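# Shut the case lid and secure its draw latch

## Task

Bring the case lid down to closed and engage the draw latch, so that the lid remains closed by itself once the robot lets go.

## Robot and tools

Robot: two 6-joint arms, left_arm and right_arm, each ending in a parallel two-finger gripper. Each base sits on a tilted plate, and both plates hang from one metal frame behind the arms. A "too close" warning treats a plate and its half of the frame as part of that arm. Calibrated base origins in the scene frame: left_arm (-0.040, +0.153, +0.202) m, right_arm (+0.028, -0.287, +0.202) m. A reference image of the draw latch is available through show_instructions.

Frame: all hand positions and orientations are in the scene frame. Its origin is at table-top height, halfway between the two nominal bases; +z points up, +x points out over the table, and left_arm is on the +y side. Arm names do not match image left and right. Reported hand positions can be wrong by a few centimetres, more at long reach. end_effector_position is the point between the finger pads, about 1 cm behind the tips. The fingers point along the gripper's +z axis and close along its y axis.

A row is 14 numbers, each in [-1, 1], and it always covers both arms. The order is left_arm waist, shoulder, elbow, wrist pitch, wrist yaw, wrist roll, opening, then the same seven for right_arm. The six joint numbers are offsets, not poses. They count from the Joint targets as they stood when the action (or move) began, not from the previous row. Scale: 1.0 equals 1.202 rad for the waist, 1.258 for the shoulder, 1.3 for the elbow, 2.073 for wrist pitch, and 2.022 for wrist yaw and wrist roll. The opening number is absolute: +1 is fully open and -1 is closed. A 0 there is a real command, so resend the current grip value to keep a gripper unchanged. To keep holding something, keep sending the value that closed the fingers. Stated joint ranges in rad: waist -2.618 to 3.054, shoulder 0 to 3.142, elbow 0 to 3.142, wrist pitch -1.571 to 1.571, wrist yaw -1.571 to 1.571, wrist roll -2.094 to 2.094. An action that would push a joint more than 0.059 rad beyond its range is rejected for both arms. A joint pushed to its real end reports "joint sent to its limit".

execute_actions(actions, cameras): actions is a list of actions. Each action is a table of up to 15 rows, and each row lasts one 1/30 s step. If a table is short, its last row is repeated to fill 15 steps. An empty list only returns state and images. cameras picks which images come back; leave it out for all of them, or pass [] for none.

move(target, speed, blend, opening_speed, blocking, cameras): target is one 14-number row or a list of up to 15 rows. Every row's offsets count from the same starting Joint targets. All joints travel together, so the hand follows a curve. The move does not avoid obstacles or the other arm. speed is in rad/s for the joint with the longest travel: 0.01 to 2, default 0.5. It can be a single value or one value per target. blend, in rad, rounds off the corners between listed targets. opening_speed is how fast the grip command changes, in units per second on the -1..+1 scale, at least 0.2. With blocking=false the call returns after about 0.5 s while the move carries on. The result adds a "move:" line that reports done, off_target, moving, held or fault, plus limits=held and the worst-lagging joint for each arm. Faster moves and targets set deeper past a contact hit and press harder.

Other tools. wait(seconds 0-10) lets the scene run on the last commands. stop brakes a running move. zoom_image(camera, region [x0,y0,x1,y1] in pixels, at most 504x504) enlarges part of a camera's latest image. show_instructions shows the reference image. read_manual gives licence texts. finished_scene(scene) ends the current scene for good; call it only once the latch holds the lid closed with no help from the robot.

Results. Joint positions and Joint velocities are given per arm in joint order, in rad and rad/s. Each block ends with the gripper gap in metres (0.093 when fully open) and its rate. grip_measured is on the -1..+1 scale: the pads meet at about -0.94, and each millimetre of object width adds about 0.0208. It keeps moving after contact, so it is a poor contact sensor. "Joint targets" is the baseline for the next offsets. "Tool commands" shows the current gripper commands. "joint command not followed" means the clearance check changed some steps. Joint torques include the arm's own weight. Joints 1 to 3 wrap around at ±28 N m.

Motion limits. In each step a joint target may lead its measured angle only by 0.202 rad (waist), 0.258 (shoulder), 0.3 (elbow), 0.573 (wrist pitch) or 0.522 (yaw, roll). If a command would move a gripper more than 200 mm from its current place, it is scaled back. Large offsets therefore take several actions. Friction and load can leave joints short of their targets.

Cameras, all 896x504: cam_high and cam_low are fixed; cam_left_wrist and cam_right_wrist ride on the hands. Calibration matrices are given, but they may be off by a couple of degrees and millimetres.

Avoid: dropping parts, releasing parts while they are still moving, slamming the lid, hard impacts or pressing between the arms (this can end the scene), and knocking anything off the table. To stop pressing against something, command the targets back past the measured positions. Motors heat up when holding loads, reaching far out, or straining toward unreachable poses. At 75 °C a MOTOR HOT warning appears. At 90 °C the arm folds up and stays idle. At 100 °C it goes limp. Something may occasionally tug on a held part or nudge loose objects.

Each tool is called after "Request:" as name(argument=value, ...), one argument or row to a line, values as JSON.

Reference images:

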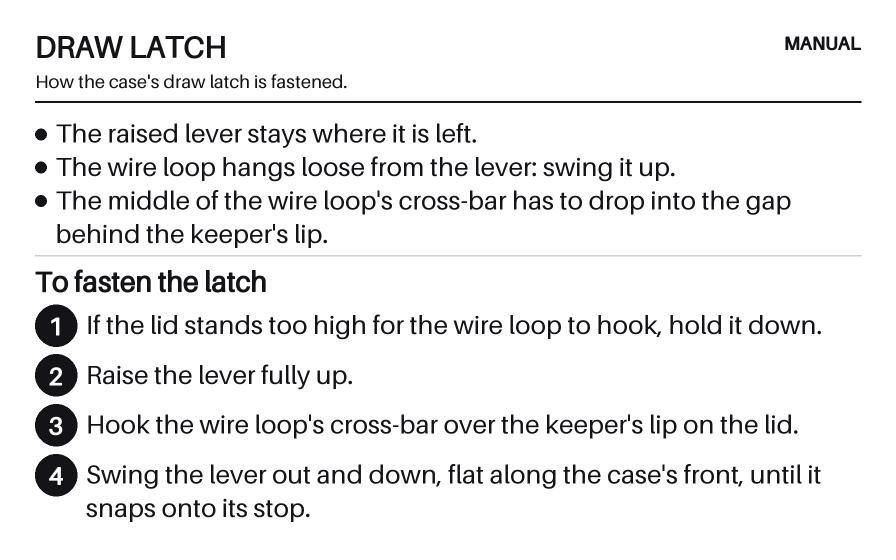

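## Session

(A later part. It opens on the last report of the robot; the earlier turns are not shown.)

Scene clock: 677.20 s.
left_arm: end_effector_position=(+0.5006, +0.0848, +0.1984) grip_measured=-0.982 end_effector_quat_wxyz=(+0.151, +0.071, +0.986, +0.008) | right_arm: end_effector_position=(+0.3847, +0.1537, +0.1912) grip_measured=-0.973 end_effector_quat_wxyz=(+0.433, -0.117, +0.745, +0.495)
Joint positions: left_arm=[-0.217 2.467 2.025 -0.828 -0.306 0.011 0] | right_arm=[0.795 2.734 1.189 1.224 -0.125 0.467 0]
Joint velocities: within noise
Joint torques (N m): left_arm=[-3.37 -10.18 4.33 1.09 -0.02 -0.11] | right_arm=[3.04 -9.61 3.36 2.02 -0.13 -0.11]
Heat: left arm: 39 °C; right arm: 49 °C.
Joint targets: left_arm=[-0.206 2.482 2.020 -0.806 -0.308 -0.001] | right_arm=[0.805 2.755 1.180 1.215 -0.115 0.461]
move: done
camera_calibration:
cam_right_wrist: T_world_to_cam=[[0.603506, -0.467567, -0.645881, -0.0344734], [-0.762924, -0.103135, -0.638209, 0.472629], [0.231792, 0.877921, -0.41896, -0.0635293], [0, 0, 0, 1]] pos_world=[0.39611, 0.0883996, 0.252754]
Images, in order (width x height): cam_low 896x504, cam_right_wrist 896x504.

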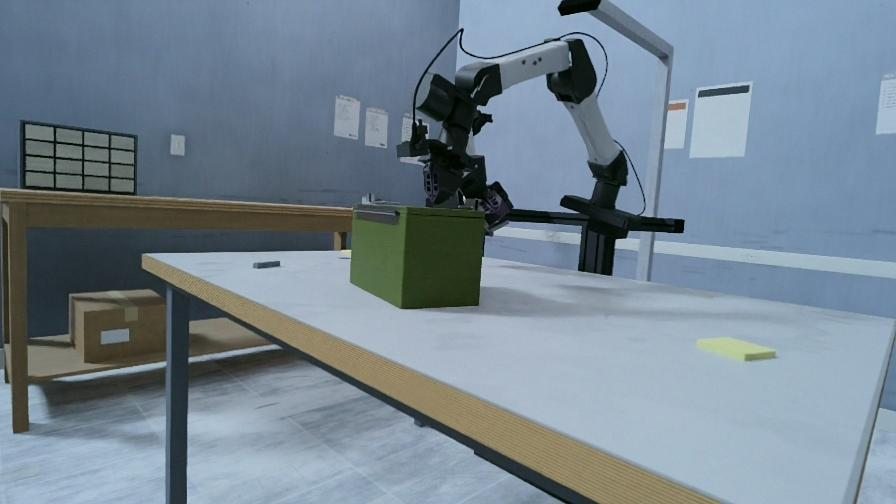

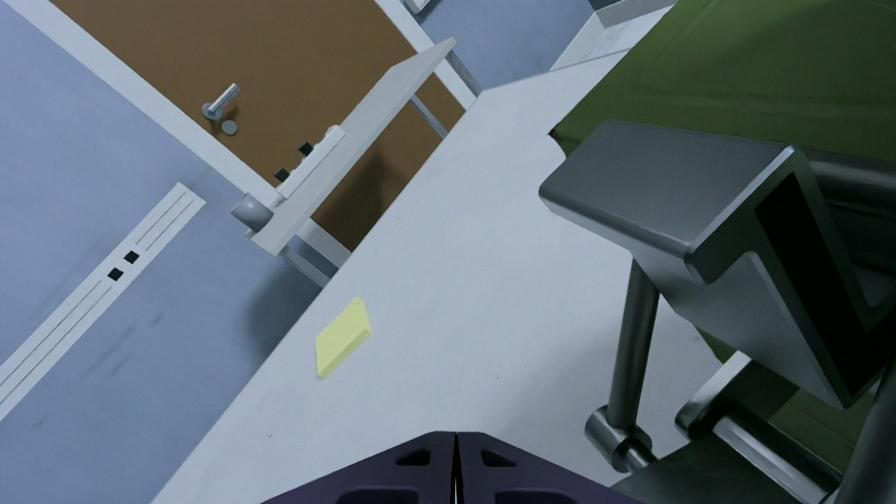

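Request:
move(
  target=[0.004,0.004,-0.027,0.0195,0.001,0,-1,0,0,0,0,0,0,-1],
  speed=0.08,
  cameras=["cam_left_wrist"],
)

Request:
move(
  target=[0.004,0.004,-0.027,0.0195,0.001,0,-1,0,0,0,0,0,0,-1],
  speed=0.08,
  cameras=["cam_low","cam_right_wrist"],
)

Request:
zoom_image(
  camera="cam_low",
  region=[400, 160, 520, 250],
)

Scene clock: 685.17 s.
left_arm: end_effector_position=(+0.4988, +0.0837, +0.1913) grip_measured=-0.982 end_effector_quat_wxyz=(+0.151, +0.071, +0.986, +0.008) | right_arm: end_effector_position=(+0.3847, +0.1537, +0.1912) grip_measured=-0.973 end_effector_quat_wxyz=(+0.433, -0.117, +0.745, +0.495)
Joint positions: left_arm=[-0.216 2.467 1.996 -0.799 -0.306 0.011 0] | right_arm=[0.795 2.734 1.189 1.224 -0.125 0.467 0]
Joint velocities: within noise
Joint torques (N m): left_arm=[-2.97 -9.73 3.79 1.22 0 -0.09] | right_arm=[3.08 -9.76 3.28 2.03 -0.16 -0.13]
Heat: left arm: 39 °C; right arm: 49 °C.
Joint targets: left_arm=[-0.201 2.487 1.985 -0.765 -0.306 0.000] | right_arm=[0.805 2.755 1.180 1.215 -0.115 0.461]
move: done
camera_calibration:
cam_left_wrist: T_world_to_cam=[[-0.123219, -0.992141, -0.0217456, 0.148594], [-0.980768, 0.118406, 0.15516, 0.489704], [-0.151366, 0.0404461, -0.98765, 0.345825], [0, 0, 0, 1]] pos_world=[0.550941, 0.075455, 0.268803]
Images, in order (width x height): cam_left_wrist 896x504.

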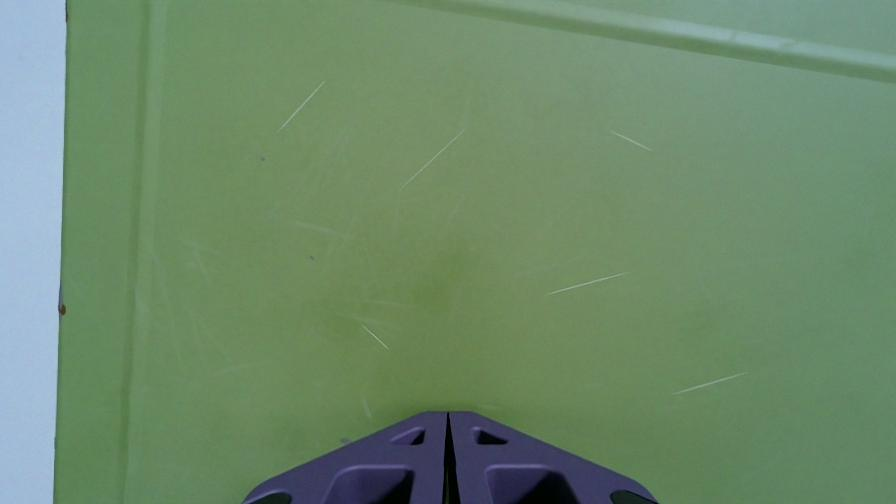

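Scene clock: 685.93 s.
left_arm: end_effector_position=(+0.4982, +0.0835, +0.1889) grip_measured=-0.982 end_effector_quat_wxyz=(+0.152, +0.070, +0.986, +0.009) | right_arm: end_effector_position=(+0.3847, +0.1537, +0.1912) grip_measured=-0.973 end_effector_quat_wxyz=(+0.433, -0.117, +0.745, +0.495)
Joint positions: left_arm=[-0.216 2.465 1.98 -0.784 -0.308 0.011 0] | right_arm=[0.795 2.734 1.189 1.224 -0.125 0.467 0]
Joint velocities: within noise
Joint torques (N m): left_arm=[-2.41 -8.94 2.19 1.48 0.05 -0.1] | right_arm=[3 -9.55 3.37 2.09 -0.15 -0.13]
Heat: left arm: 39 °C; right arm: 49 °C.
Joint targets: left_arm=[-0.196 2.492 1.950 -0.725 -0.304 0.000] | right_arm=[0.805 2.755 1.180 1.215 -0.115 0.461]
move: off_target (left_arm); left_arm: the wrist pitch is farthest, 0.059 rad from its target
camera_calibration:
cam_right_wrist: T_world_to_cam=[[0.603506, -0.467567, -0.645881, -0.0344734], [-0.762924, -0.103135, -0.638209, 0.472629], [0.231792, 0.877921, -0.41896, -0.0635293], [0, 0, 0, 1]] pos_world=[0.39611, 0.0883996, 0.252754]
Images, in order (width x height): cam_low 896x504, cam_right_wrist 896x504.

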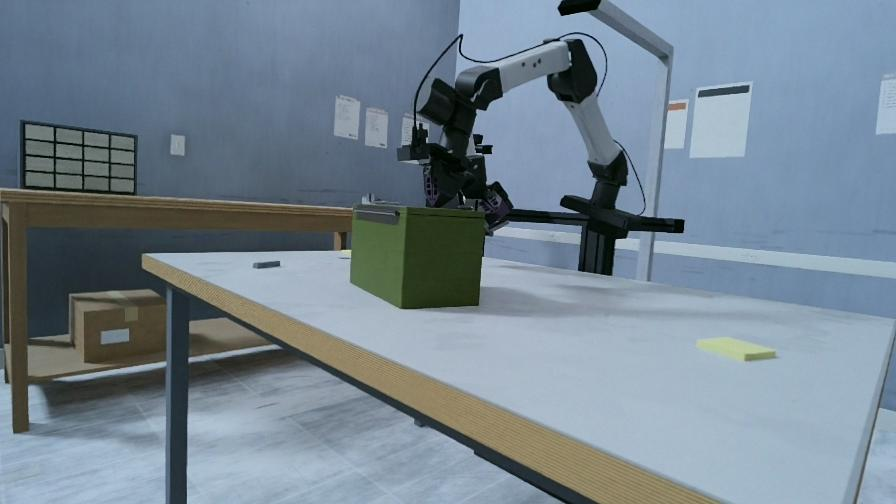

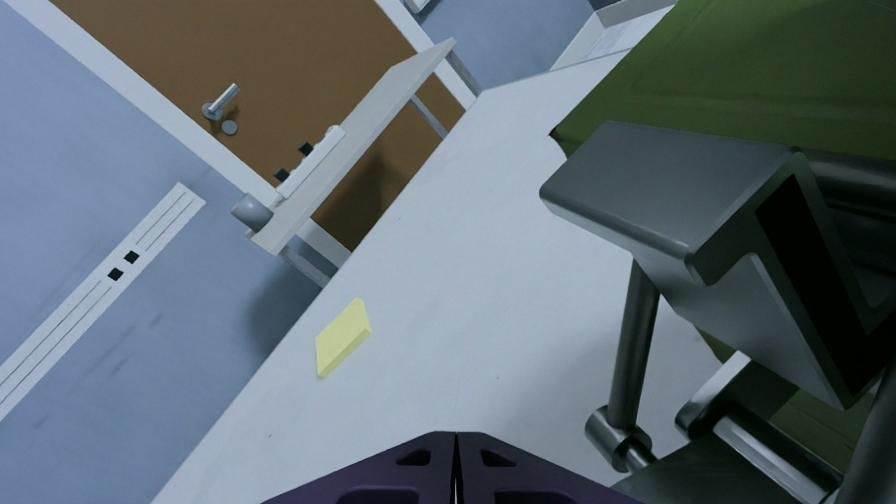

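Scaled by 4.200 from the camera's 896x504 image, which has a finer 1280x720 frame.

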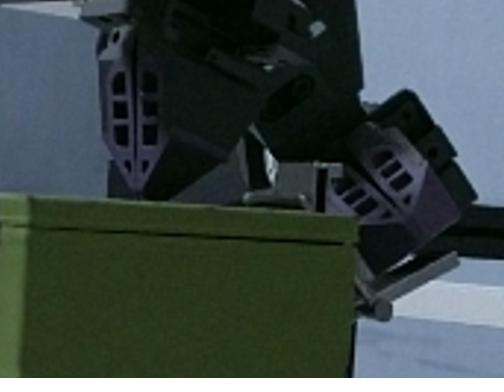

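Request:
move(
  target=[0.004,0.004,-0.027,0.0195,0.001,0,-1,0.0133,0.0588,0.0108,0.0294,0.0074,-0.1686,-1],
  speed=0.12,
  cameras=["cam_low","cam_right_wrist"],
)

Request:
zoom_image(
  camera="cam_low",
  region=[400, 160, 520, 250],
)

Scene clock: 695.87 s.
left_arm: end_effector_position=(+0.4980, +0.0836, +0.1883) grip_measured=-0.982 end_effector_quat_wxyz=(+0.158, +0.068, +0.985, +0.009) | right_arm: end_effector_position=(+0.3695, +0.1561, +0.1668) grip_measured=-0.973 end_effector_quat_wxyz=(+0.506, -0.246, +0.716, +0.413)
Joint positions: left_arm=[-0.216 2.451 1.95 -0.753 -0.308 0.011 0] | right_arm=[0.812 2.808 1.189 1.288 -0.113 0.127 0]
Joint velocities: within noise
Joint torques (N m): left_arm=[-1.94 -7.28 1.81 1.59 0.08 -0.1] | right_arm=[2.95 -9.4 4.04 2.07 -0.12 -0.11]
Heat: left arm: 38 °C; right arm: 48 °C.
Joint targets: left_arm=[-0.191 2.497 1.915 -0.684 -0.302 0.000] | right_arm=[0.821 2.829 1.194 1.276 -0.100 0.120]
move: off_target (left_arm); left_arm: the wrist pitch is farthest, 0.068 rad from its target
camera_calibration:
cam_right_wrist: T_world_to_cam=[[0.774227, -0.524183, -0.354688, -0.142802], [-0.548459, -0.275993, -0.789316, 0.41874], [0.315855, 0.805642, -0.501174, -0.0784073], [0, 0, 0, 1]] pos_world=[0.364988, 0.103883, 0.240572]
Images, in order (width x height): cam_low 896x504, cam_right_wrist 896x504.

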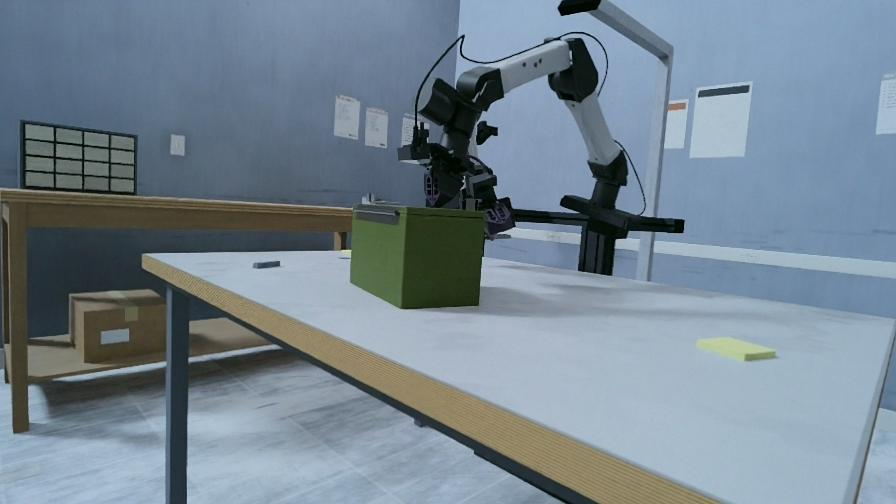

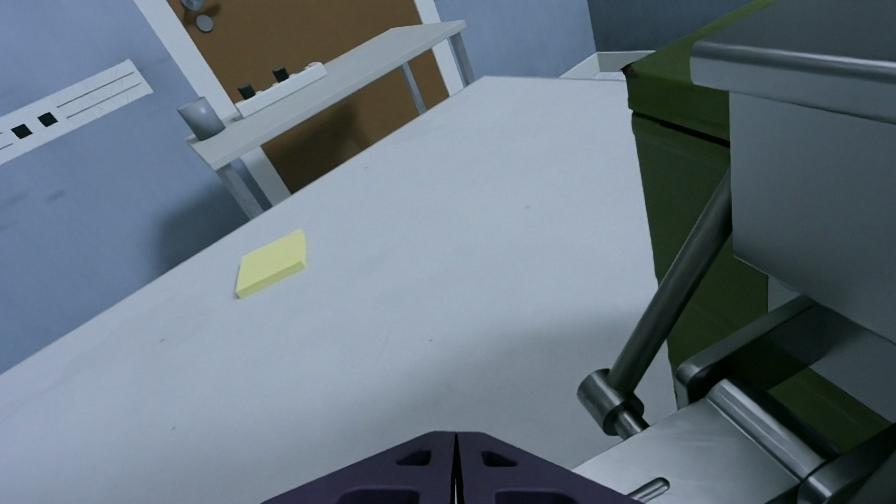

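Scaled by 4.200 from the camera's 896x504 image, which has a finer 1280x720 frame.

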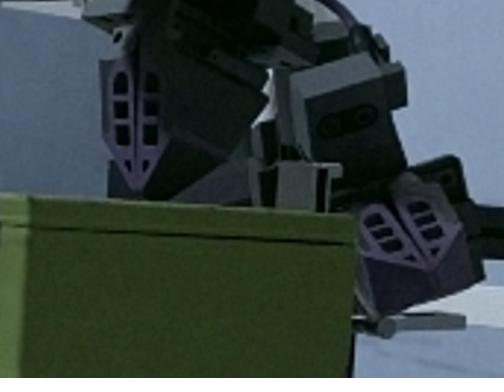

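Request:
move(
  target=[
    [0,0,0,0,0,0,-1,-0.0507,-0.1184,-0.1415,0.0574,-0.0321,0,-1],
    [0,0,0,0,0,0,-1,0.0100,-0.0231,-0.1262,0.0839,0.0915,0.6330,-0.3],
  ],
  speed=[0.25,0.6],
  cameras=["cam_low","cam_right_wrist"],
)

Request:
zoom_image(
  camera="cam_low",
  region=[400, 160, 520, 250],
)

Scene clock: 732.40 s.
left_arm: end_effector_position=(+0.4980, +0.0836, +0.1885) grip_measured=-0.982 end_effector_quat_wxyz=(+0.159, +0.068, +0.985, +0.009) | right_arm: end_effector_position=(+0.3623, +0.1118, +0.1552) grip_measured=-0.301 end_effector_quat_wxyz=(+0.223, +0.279, +0.718, +0.597)
Joint positions: left_arm=[-0.216 2.451 1.95 -0.753 -0.308 0.011 0] | right_arm=[0.825 2.787 1.019 1.433 0.073 1.39 0.031]
Joint velocities: within noise
Joint torques (N m): left_arm=[-1.91 -7.27 1.8 1.6 0.08 -0.1] | right_arm=[2.61 -9.42 3.79 2.29 -0.09 0.03]
Heat: left arm: 37 °C; right arm: 47 °C.
Joint targets: left_arm=[-0.191 2.497 1.915 -0.684 -0.302 0.000] | right_arm=[0.833 2.800 1.030 1.450 0.085 1.400]
move: off_target (left_arm); left_arm: the wrist pitch is farthest, 0.069 rad from its target
camera_calibration:
cam_right_wrist: T_world_to_cam=[[-0.131987, -0.112118, -0.98489, 0.2155], [-0.944573, 0.315535, 0.0906645, 0.334202], [0.300602, 0.942267, -0.14755, -0.11081], [0, 0, 0, 1]] pos_world=[0.377431, 0.0231213, 0.165593]
Images, in order (width x height): cam_low 896x504, cam_right_wrist 896x504.

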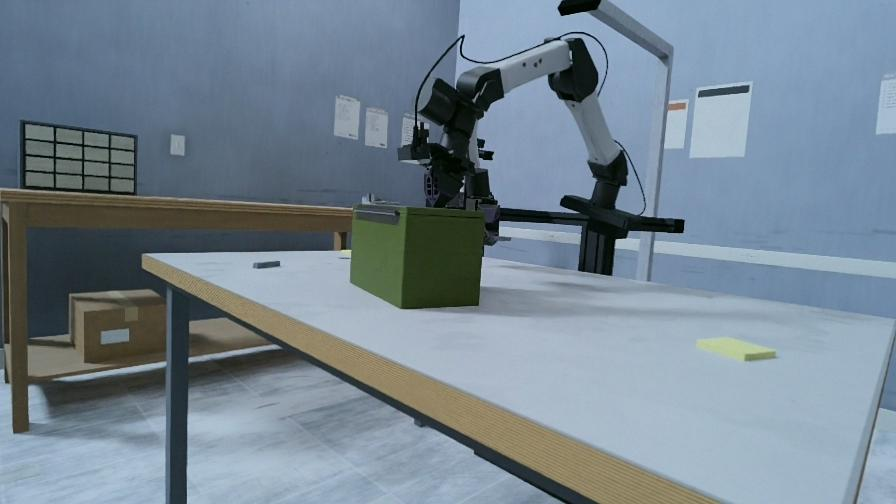

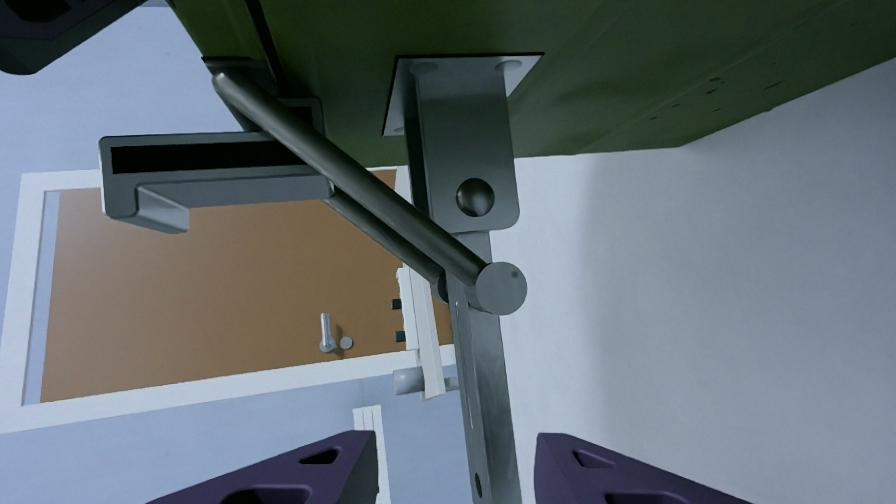

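Scaled by 4.200 from the camera's 896x504 image, which has a finer 1280x720 frame.

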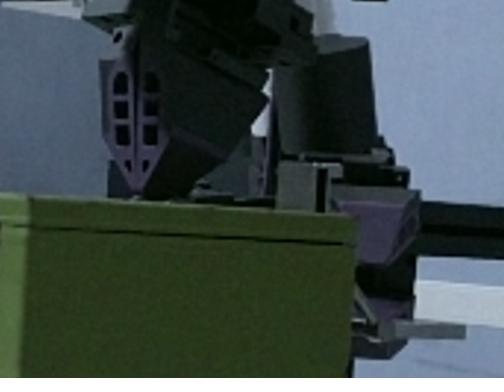

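Request:
move(
  target=[
    [0,0,0,0,0,0,-1,0.0150,0.0739,0.0615,0.0087,0.0074,0,-0.3],
    [0,0,0,0,0,0,-1,0.0320,0.0940,0.1380,-0.0320,0.0165,0.003,-0.3],
  ],
  speed=0.2,
  cameras=["cam_right_wrist"],
)

Scene clock: 765.73 s.
left_arm: end_effector_position=(+0.4980, +0.0836, +0.1885) grip_measured=-0.982 end_effector_quat_wxyz=(+0.159, +0.068, +0.985, +0.009) | right_arm: end_effector_position=(+0.3662, +0.1457, +0.1400) grip_measured=-0.301 end_effector_quat_wxyz=(+0.228, +0.275, +0.711, +0.605)
Joint positions: left_arm=[-0.216 2.451 1.95 -0.753 -0.308 0.011 0] | right_arm=[0.863 2.903 1.194 1.397 0.106 1.396 0.031]
Joint velocities: within noise
Joint torques (N m): left_arm=[-1.91 -7.28 1.8 1.59 0.08 -0.09] | right_arm=[2.63 -10.11 4.45 1.99 -0.08 0.03]
Heat: left arm: 38 °C; right arm: 45 °C.
Joint targets: left_arm=[-0.191 2.497 1.915 -0.684 -0.302 0.000] | right_arm=[0.871 2.918 1.210 1.384 0.118 1.406]
move: off_target (left_arm); left_arm: the wrist pitch is farthest, 0.069 rad from its target
camera_calibration:
cam_right_wrist: T_world_to_cam=[[-0.11293, -0.0970663, -0.98885, 0.196208], [-0.946274, 0.314003, 0.0772448, 0.331269], [0.303004, 0.944447, -0.127312, -0.150289], [0, 0, 0, 1]] pos_world=[0.381167, 0.0569659, 0.149298]
Images, in order (width x height): cam_right_wrist 896x504.

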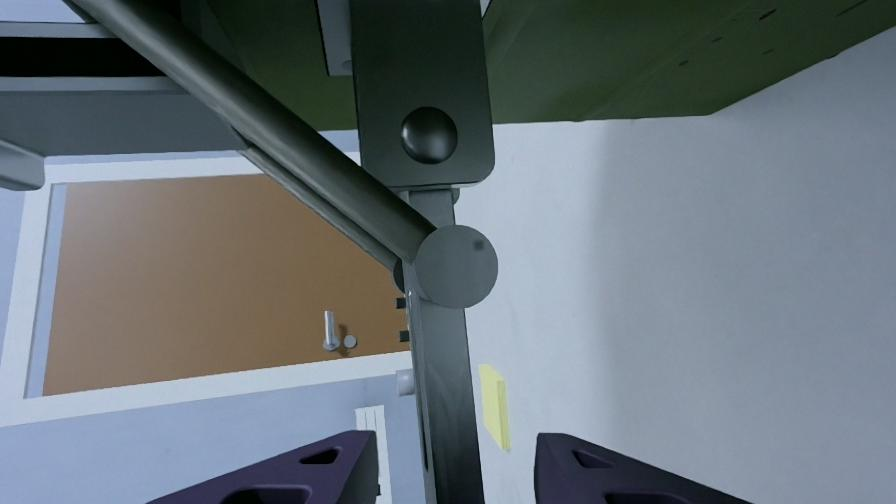

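Request:
move(
  target=[0,0,0,0,0,0,-1,0.0125,0.0143,0.0538,-0.0285,0.0069,0.002,-0.3],
  speed=0.15,
  cameras=["cam_right_wrist","cam_low"],
)

Scene clock: 801.90 s.
left_arm: end_effector_position=(+0.4980, +0.0836, +0.1885) grip_measured=-0.982 end_effector_quat_wxyz=(+0.159, +0.068, +0.985, +0.009) | right_arm: end_effector_position=(+0.3699, +0.1605, +0.1392) grip_measured=-0.301 end_effector_quat_wxyz=(+0.227, +0.275, +0.714, +0.603)
Joint positions: left_arm=[-0.216 2.451 1.95 -0.753 -0.308 0.011 0] | right_arm=[0.878 2.92 1.263 1.338 0.12 1.4 0.031]
Joint velocities: within noise
Joint torques (N m): left_arm=[-1.89 -7.32 1.81 1.59 0.08 -0.09] | right_arm=[2.73 -10.39 5 1.95 0 0.02]
Heat: left arm: 38 °C; right arm: 46 °C.
Joint targets: left_arm=[-0.191 2.497 1.915 -0.684 -0.302 0.000] | right_arm=[0.886 2.936 1.279 1.324 0.132 1.410]
move: off_target (left_arm); left_arm: the wrist pitch is farthest, 0.069 rad from its target
camera_calibration:
cam_right_wrist: T_world_to_cam=[[-0.116086, -0.102985, -0.987886, 0.199264], [-0.946477, 0.31306, 0.0785846, 0.330226], [0.301174, 0.944133, -0.133814, -0.163788], [0, 0, 0, 1]] pos_world=[0.385012, 0.0717784, 0.148982]
Images, in order (width x height): cam_low 896x504, cam_right_wrist 896x504.

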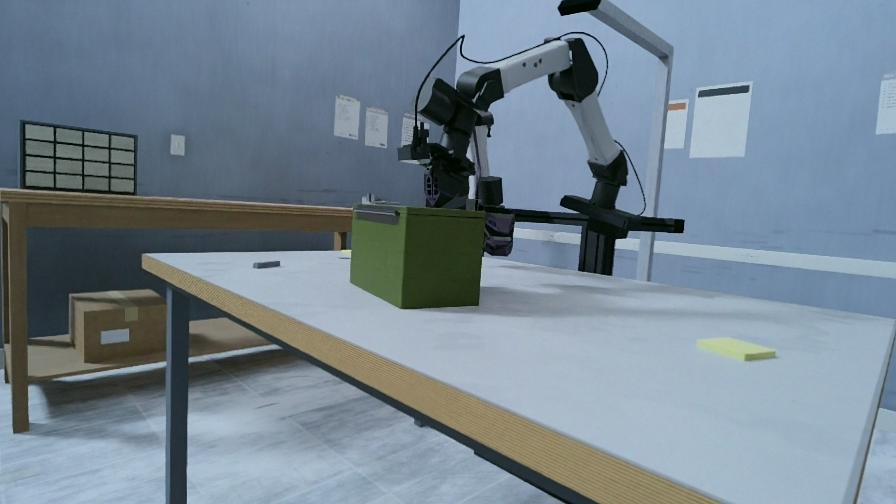

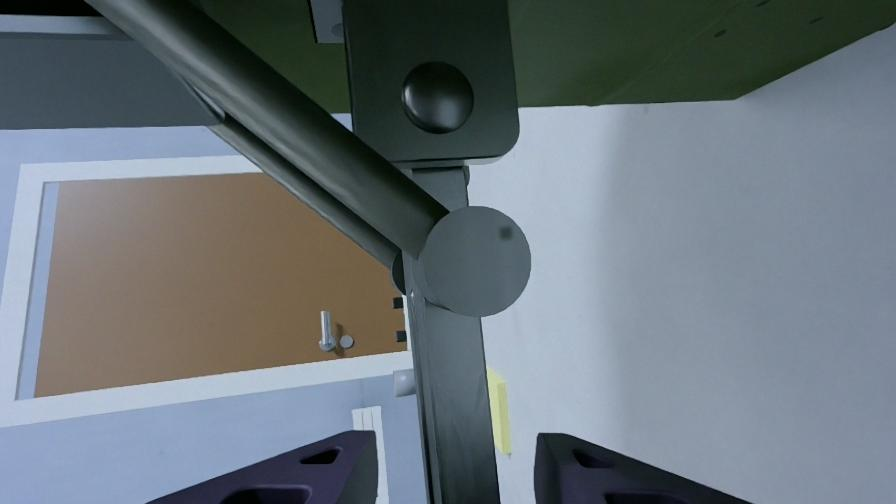

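Request:
move(
  target=[0,0,0,0,0,0,-1,0,0,0,0,0,0,-0.9],
  opening_speed=0.4,
  cameras=["cam_right_wrist"],
)

Request:
wait(
  seconds=0.5,
  cameras=["cam_right_wrist"],
)

Scene clock: 808.80 s.
left_arm: end_effector_position=(+0.4983, +0.0836, +0.1886) grip_measured=-0.982 end_effector_quat_wxyz=(+0.159, +0.068, +0.985, +0.009) | right_arm: end_effector_position=(+0.3706, +0.1607, +0.1447) grip_measured=-0.863 end_effector_quat_wxyz=(+0.225, +0.283, +0.702, +0.614)
Joint positions: left_arm=[-0.216 2.451 1.95 -0.751 -0.308 0.011 0] | right_arm=[0.881 2.922 1.263 1.364 0.124 1.423 0.004]
Joint velocities: within noise
Joint torques (N m): left_arm=[-1.91 -7.27 1.81 1.58 0.09 -0.09] | right_arm=[2.59 -10.39 5 1.73 -0.13 -0.24]
Heat: left arm: 39 °C; right arm: 46 °C.
Joint targets: left_arm=[-0.191 2.497 1.915 -0.684 -0.302 0.000] | right_arm=[0.886 2.936 1.279 1.324 0.132 1.410]
move: off_target (left_arm, right_arm); left_arm: the wrist pitch is farthest, 0.067 rad from its target; right_arm: the wrist pitch is farthest, 0.040 rad from its target
camera_calibration:
cam_right_wrist: T_world_to_cam=[[-0.118741, -0.0683169, -0.990572, 0.200565], [-0.943188, 0.319547, 0.0910226, 0.326348], [0.310316, 0.945104, -0.102379, -0.171548], [0, 0, 0, 1]] pos_world=[0.384857, 0.071549, 0.151406]
Images, in order (width x height): cam_right_wrist 896x504.

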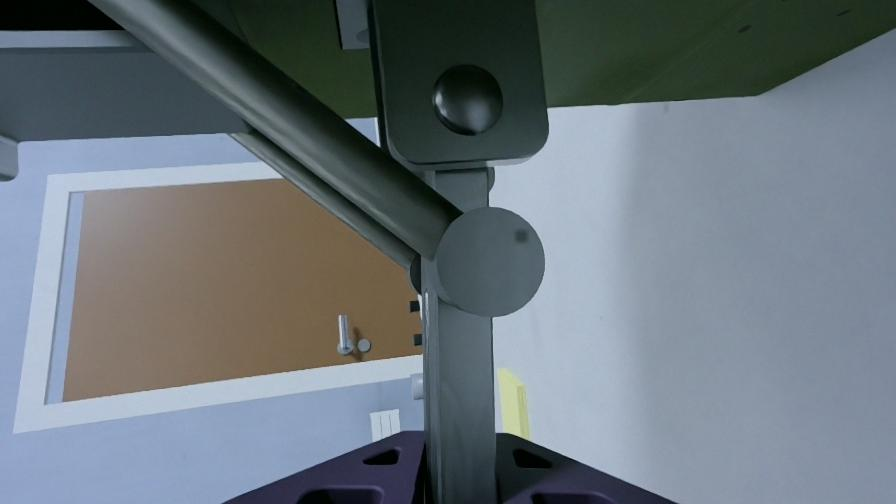

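Scene clock: 809.30 s.
left_arm: end_effector_position=(+0.4983, +0.0836, +0.1886) grip_measured=-0.982 end_effector_quat_wxyz=(+0.159, +0.068, +0.985, +0.009) | right_arm: end_effector_position=(+0.3706, +0.1607, +0.1447) grip_measured=-0.863 end_effector_quat_wxyz=(+0.225, +0.283, +0.702, +0.614)
Joint positions: left_arm=[-0.216 2.451 1.95 -0.751 -0.308 0.011 0] | right_arm=[0.881 2.922 1.263 1.364 0.124 1.423 0.004]
Joint velocities: within noise
Joint torques (N m): left_arm=[-1.88 -7.27 1.83 1.58 0.09 -0.1] | right_arm=[2.58 -10.45 4.85 1.7 -0.08 -0.24]
Heat: left arm: 39 °C; right arm: 46 °C.
Joint targets: left_arm=[-0.191 2.497 1.915 -0.684 -0.302 0.000] | right_arm=[0.886 2.936 1.279 1.325 0.132 1.410]
Tool commands: left_gripper/opening=-1.0 right_gripper/opening=-0.9
wait: 0.50 s; at rest by 0.17 s
camera_calibration:
cam_right_wrist: T_world_to_cam=[[-0.118807, -0.0677528, -0.990603, 0.200594], [-0.943142, 0.319619, 0.0912546, 0.326298], [0.310433, 0.945121, -0.101874, -0.171663], [0, 0, 0, 1]] pos_world=[0.384867, 0.0715422, 0.151445]
Images, in order (width x height): cam_right_wrist 896x504.

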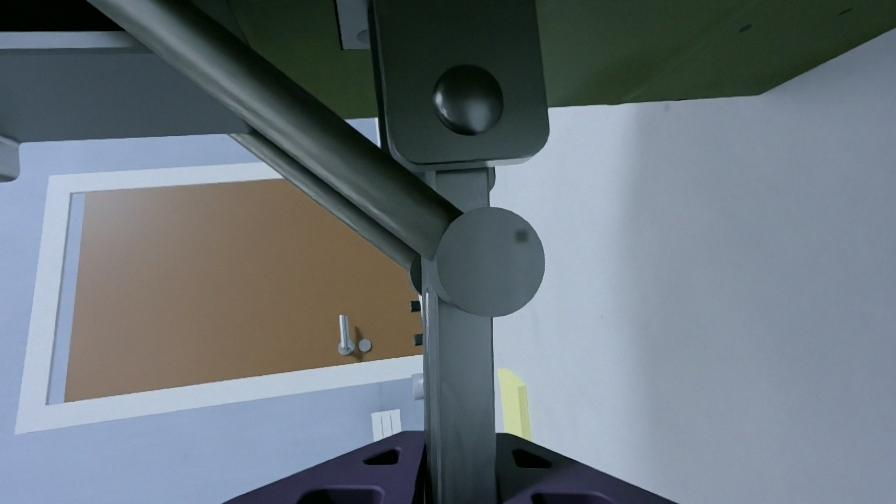

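Request:
move(
  target=[
    [0,0,0,0,0,0,-1,0,0,0,0,0,0,-1],
    [0,0,0,0,0,0,-1,-0.0225,0.0405,0.0277,0.0043,-0.0183,-0.2201,-1],
  ],
  speed=0.2,
  cameras=["cam_right_wrist"],
)

Scene clock: 867.43 s.
left_arm: end_effector_position=(+0.4983, +0.0836, +0.1886) grip_measured=-0.982 end_effector_quat_wxyz=(+0.159, +0.068, +0.985, +0.009) | right_arm: end_effector_position=(+0.3717, +0.1596, +0.1263) grip_measured=-0.848 end_effector_quat_wxyz=(+0.325, +0.156, +0.742, +0.566)
Joint positions: left_arm=[-0.216 2.451 1.95 -0.751 -0.308 0.011 0] | right_arm=[0.866 2.982 1.299 1.384 0.105 1.072 0.004]
Joint velocities: within noise
Joint torques (N m): left_arm=[-1.91 -7.32 1.83 1.58 0.09 -0.1] | right_arm=[1.43 -11.23 4.71 1.64 -0.31 -1.25]
Heat: left arm: 40 °C; right arm: 47 °C.
Joint targets: left_arm=[-0.191 2.497 1.915 -0.684 -0.302 0.000] | right_arm=[0.859 2.987 1.315 1.334 0.095 0.965]
move: off_target (left_arm, right_arm); left_arm: the wrist pitch is farthest, 0.067 rad from its target; right_arm: the wrist roll is farthest, 0.107 rad from its target
camera_calibration:
cam_right_wrist: T_world_to_cam=[[0.138384, -0.293702, -0.945827, 0.11715], [-0.943337, 0.251746, -0.216193, 0.37902], [0.301605, 0.922151, -0.242222, -0.148159], [0, 0, 0, 1]] pos_world=[0.386017, 0.0756156, 0.156858]
Images, in order (width x height): cam_right_wrist 896x504.

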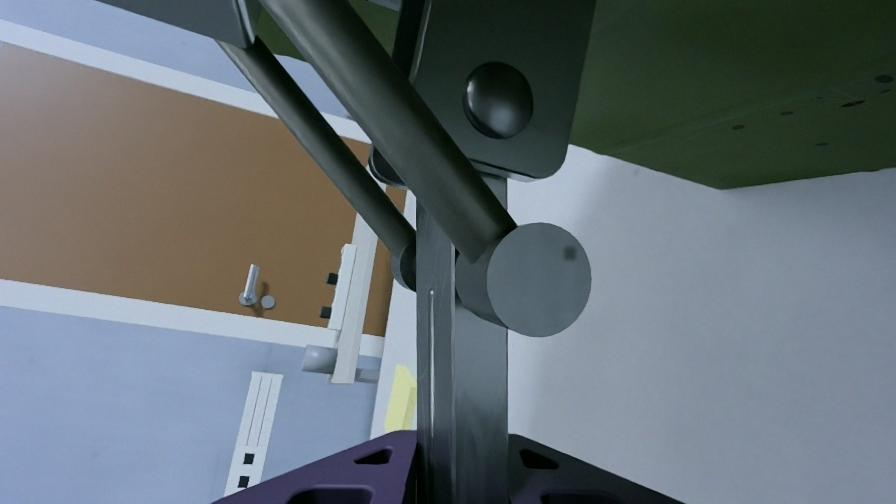

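Request:
move(
  target=[0,0,0,0,0,0,-1,-0.0374,0.0469,0.0408,0.0005,-0.0376,-0.1657,-1],
  speed=0.2,
  cameras=["cam_right_wrist","cam_low"],
)

Scene clock: 873.27 s.
left_arm: end_effector_position=(+0.4982, +0.0836, +0.1879) grip_measured=-0.982 end_effector_quat_wxyz=(+0.159, +0.068, +0.985, +0.009) | right_arm: end_effector_position=(+0.3773, +0.1580, +0.1094) grip_measured=-0.816 end_effector_quat_wxyz=(+0.392, +0.031, +0.756, +0.524)
Joint positions: left_arm=[-0.216 2.451 1.947 -0.748 -0.31 0.011 0] | right_arm=[0.823 3.037 1.345 1.391 0.02 0.766 0.006]
Joint velocities: within noise
Joint torques (N m): left_arm=[-1.96 -7.28 2.04 1.54 0.09 -0.1] | right_arm=[1.42 -11.02 5.08 1.58 -0.2 -1.5]
Heat: left arm: 40 °C; right arm: 47 °C.
Joint targets: left_arm=[-0.191 2.497 1.915 -0.684 -0.302 0.000] | right_arm=[0.814 3.046 1.369 1.335 0.019 0.630]
move: off_target (left_arm, right_arm); left_arm: the wrist pitch is farthest, 0.064 rad from its target; right_arm: the wrist roll is farthest, 0.136 rad from its target
camera_calibration:
cam_right_wrist: T_world_to_cam=[[0.366071, -0.432037, -0.824219, 0.0226337], [-0.885335, 0.111144, -0.451474, 0.407218], [0.28666, 0.894981, -0.341811, -0.131667], [0, 0, 0, 1]] pos_world=[0.389983, 0.0823585, 0.157498]
Images, in order (width x height): cam_low 896x504, cam_right_wrist 896x504.

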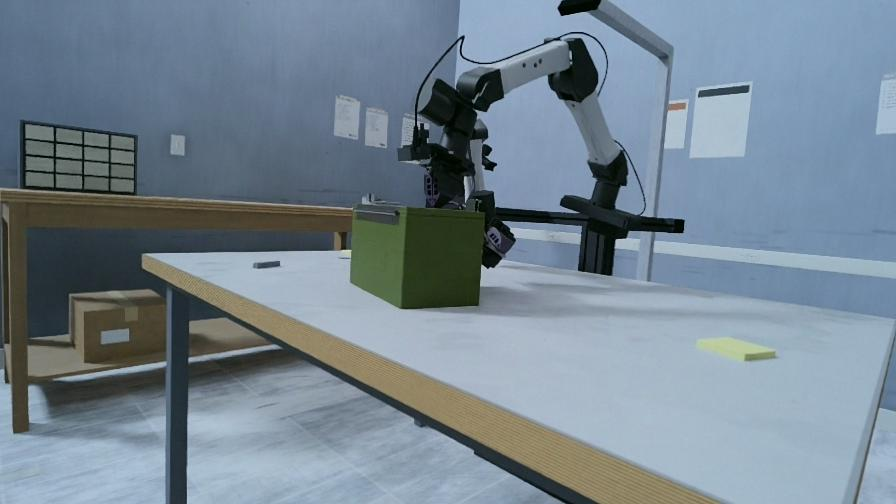

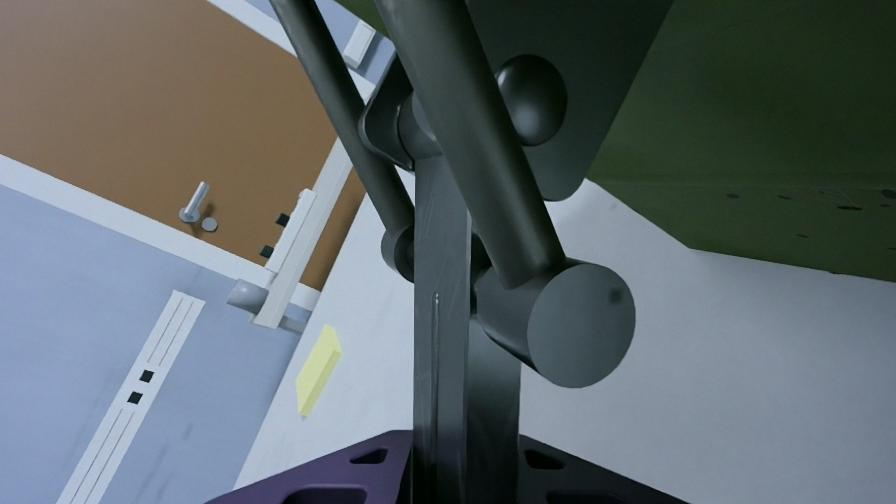

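Request:
move(
  target=[0,0,0,0,0,0,-1,-0.0483,0.0262,0.0369,-0.0323,-0.0519,-0.1637,-1],
  speed=0.2,
  cameras=["cam_right_wrist","cam_low"],
)

Scene clock: 880.17 s.
left_arm: end_effector_position=(+0.4982, +0.0836, +0.1879) grip_measured=-0.982 end_effector_quat_wxyz=(+0.159, +0.068, +0.985, +0.009) | right_arm: end_effector_position=(+0.3893, +0.1545, +0.0931) grip_measured=-0.802 end_effector_quat_wxyz=(+0.446, -0.106, +0.754, +0.470)
Joint positions: left_arm=[-0.216 2.451 1.947 -0.748 -0.31 0.011 0] | right_arm=[0.761 3.068 1.396 1.341 -0.097 0.437 0.007]
Joint velocities: within noise
Joint torques (N m): left_arm=[-1.94 -7.27 2.03 1.55 0.1 -0.1] | right_arm=[2 -11.03 5.18 1.43 -0.14 -1.48]
Heat: left arm: 40 °C; right arm: 48 °C.
Joint targets: left_arm=[-0.191 2.497 1.915 -0.684 -0.302 0.000] | right_arm=[0.756 3.079 1.417 1.267 -0.086 0.299]
move: off_target (left_arm, right_arm); left_arm: the wrist pitch is farthest, 0.064 rad from its target; right_arm: the wrist roll is farthest, 0.138 rad from its target
camera_calibration:
cam_right_wrist: T_world_to_cam=[[0.582067, -0.520839, -0.624439, -0.0857298], [-0.763033, -0.0844464, -0.64082, 0.411093], [0.281032, 0.849468, -0.446571, -0.118526], [0, 0, 0, 1]] pos_world=[0.396887, 0.0907481, 0.156973]
Images, in order (width x height): cam_low 896x504, cam_right_wrist 896x504.

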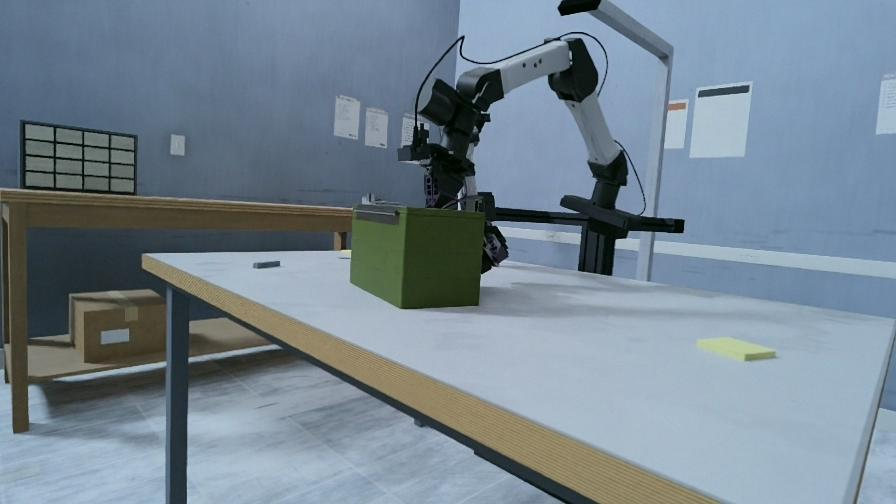

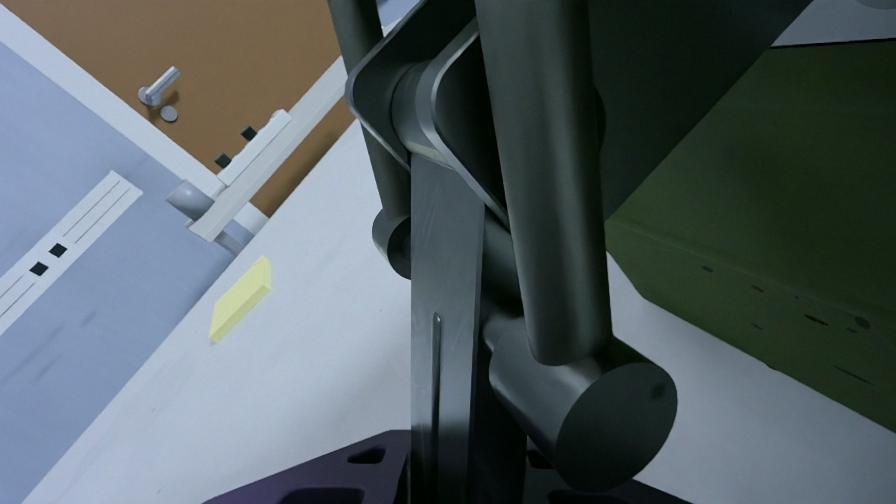

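Request:
move(
  target=[0,0,0,0,0,0,-1,-0.0383,0.0151,0.0331,-0.013,-0.0381,-0.1207,-1],
  speed=0.2,
  cameras=["cam_right_wrist","cam_low"],
)

Scene clock: 885.60 s.
left_arm: end_effector_position=(+0.4982, +0.0836, +0.1879) grip_measured=-0.982 end_effector_quat_wxyz=(+0.159, +0.068, +0.985, +0.009) | right_arm: end_effector_position=(+0.4045, +0.1508, +0.0828) grip_measured=-0.802 end_effector_quat_wxyz=(+0.492, -0.222, +0.733, +0.414)
Joint positions: left_arm=[-0.216 2.451 1.947 -0.748 -0.31 0.011 0] | right_arm=[0.706 3.085 1.452 1.275 -0.188 0.143 0.007]
Joint velocities: within noise
Joint torques (N m): left_arm=[-1.92 -7.25 2.09 1.55 0.1 -0.1] | right_arm=[2.97 -10.84 4.22 1.78 0.03 -0.97]
Heat: left arm: 40 °C; right arm: 48 °C.
Joint targets: left_arm=[-0.191 2.497 1.915 -0.684 -0.302 0.000] | right_arm=[0.710 3.098 1.460 1.240 -0.163 0.055]
move: off_target (left_arm, right_arm); left_arm: the wrist pitch is farthest, 0.064 rad from its target; right_arm: the wrist roll is farthest, 0.088 rad from its target
camera_calibration:
cam_right_wrist: T_world_to_cam=[[0.736688, -0.544185, -0.401438, -0.180429], [-0.601511, -0.256079, -0.756709, 0.385821], [0.308989, 0.798928, -0.515984, -0.122225], [0, 0, 0, 1]] pos_world=[0.402762, 0.0982629, 0.156457]
Images, in order (width x height): cam_low 896x504, cam_right_wrist 896x504.

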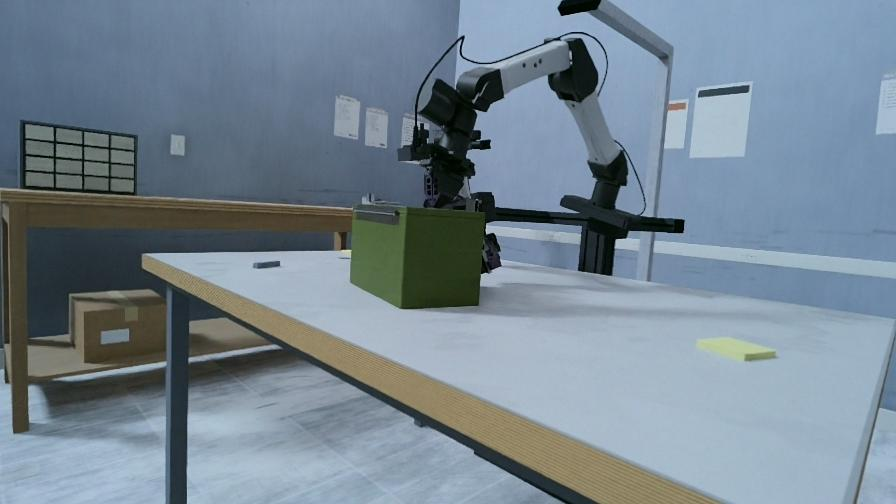

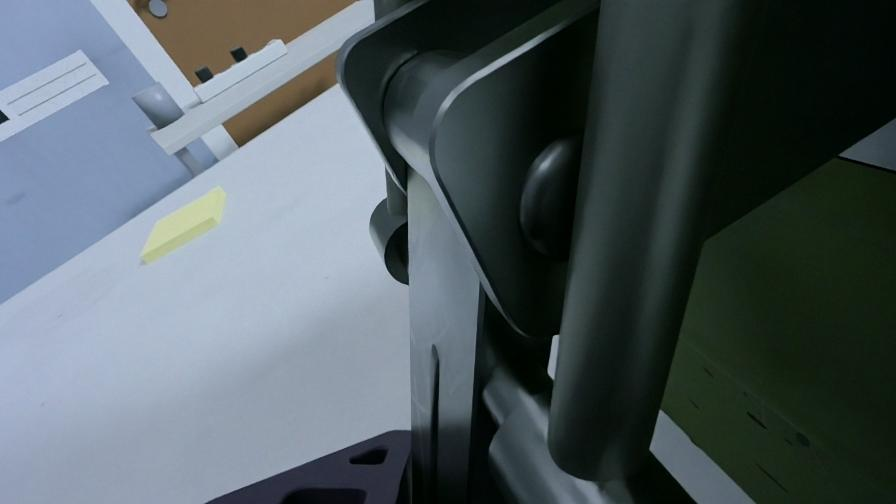

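Request:
move(
  target=[0,0,0,0,0,0,-1,-0.0408,0.0032,0.0292,-0.0169,-0.047,-0.1113,-1],
  speed=0.2,
  cameras=["cam_right_wrist","cam_low"],
)

Scene clock: 891.17 s.
left_arm: end_effector_position=(+0.4982, +0.0836, +0.1879) grip_measured=-0.982 end_effector_quat_wxyz=(+0.159, +0.068, +0.985, +0.009) | right_arm: end_effector_position=(+0.4200, +0.1472, +0.0779) grip_measured=-0.803 end_effector_quat_wxyz=(+0.531, -0.328, +0.696, +0.355)
Joint positions: left_arm=[-0.216 2.451 1.947 -0.748 -0.31 0.011 0] | right_arm=[0.659 3.088 1.502 1.202 -0.261 -0.143 0.007]
Joint velocities: within noise
Joint torques (N m): left_arm=[-1.91 -7.25 2.07 1.55 0.1 -0.1] | right_arm=[2.66 -11.02 3.21 2.13 -0.27 -0.33]
Heat: left arm: 40 °C; right arm: 49 °C.
Joint targets: left_arm=[-0.191 2.497 1.915 -0.684 -0.302 0.000] | right_arm=[0.661 3.102 1.497 1.205 -0.258 -0.171]
move: off_target (left_arm); left_arm: the wrist pitch is farthest, 0.064 rad from its target
camera_calibration:
cam_right_wrist: T_world_to_cam=[[0.839081, -0.520331, -0.158741, -0.261142], [-0.409329, -0.411676, -0.814231, 0.337226], [0.35832, 0.748183, -0.558417, -0.136604], [0, 0, 0, 1]] pos_world=[0.406103, 0.105153, 0.156844]
Images, in order (width x height): cam_low 896x504, cam_right_wrist 896x504.

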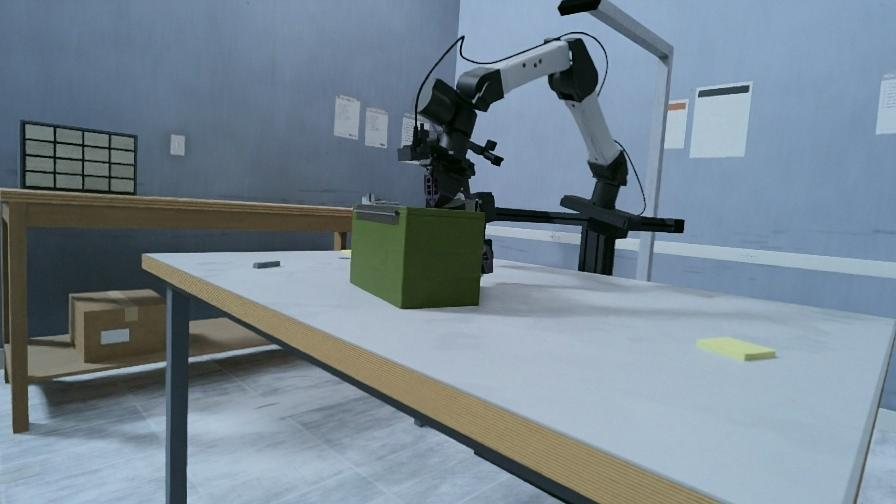

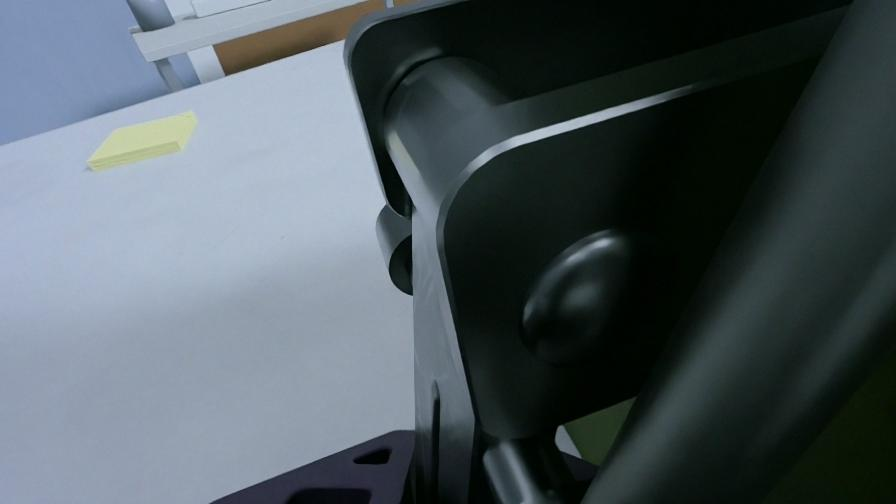

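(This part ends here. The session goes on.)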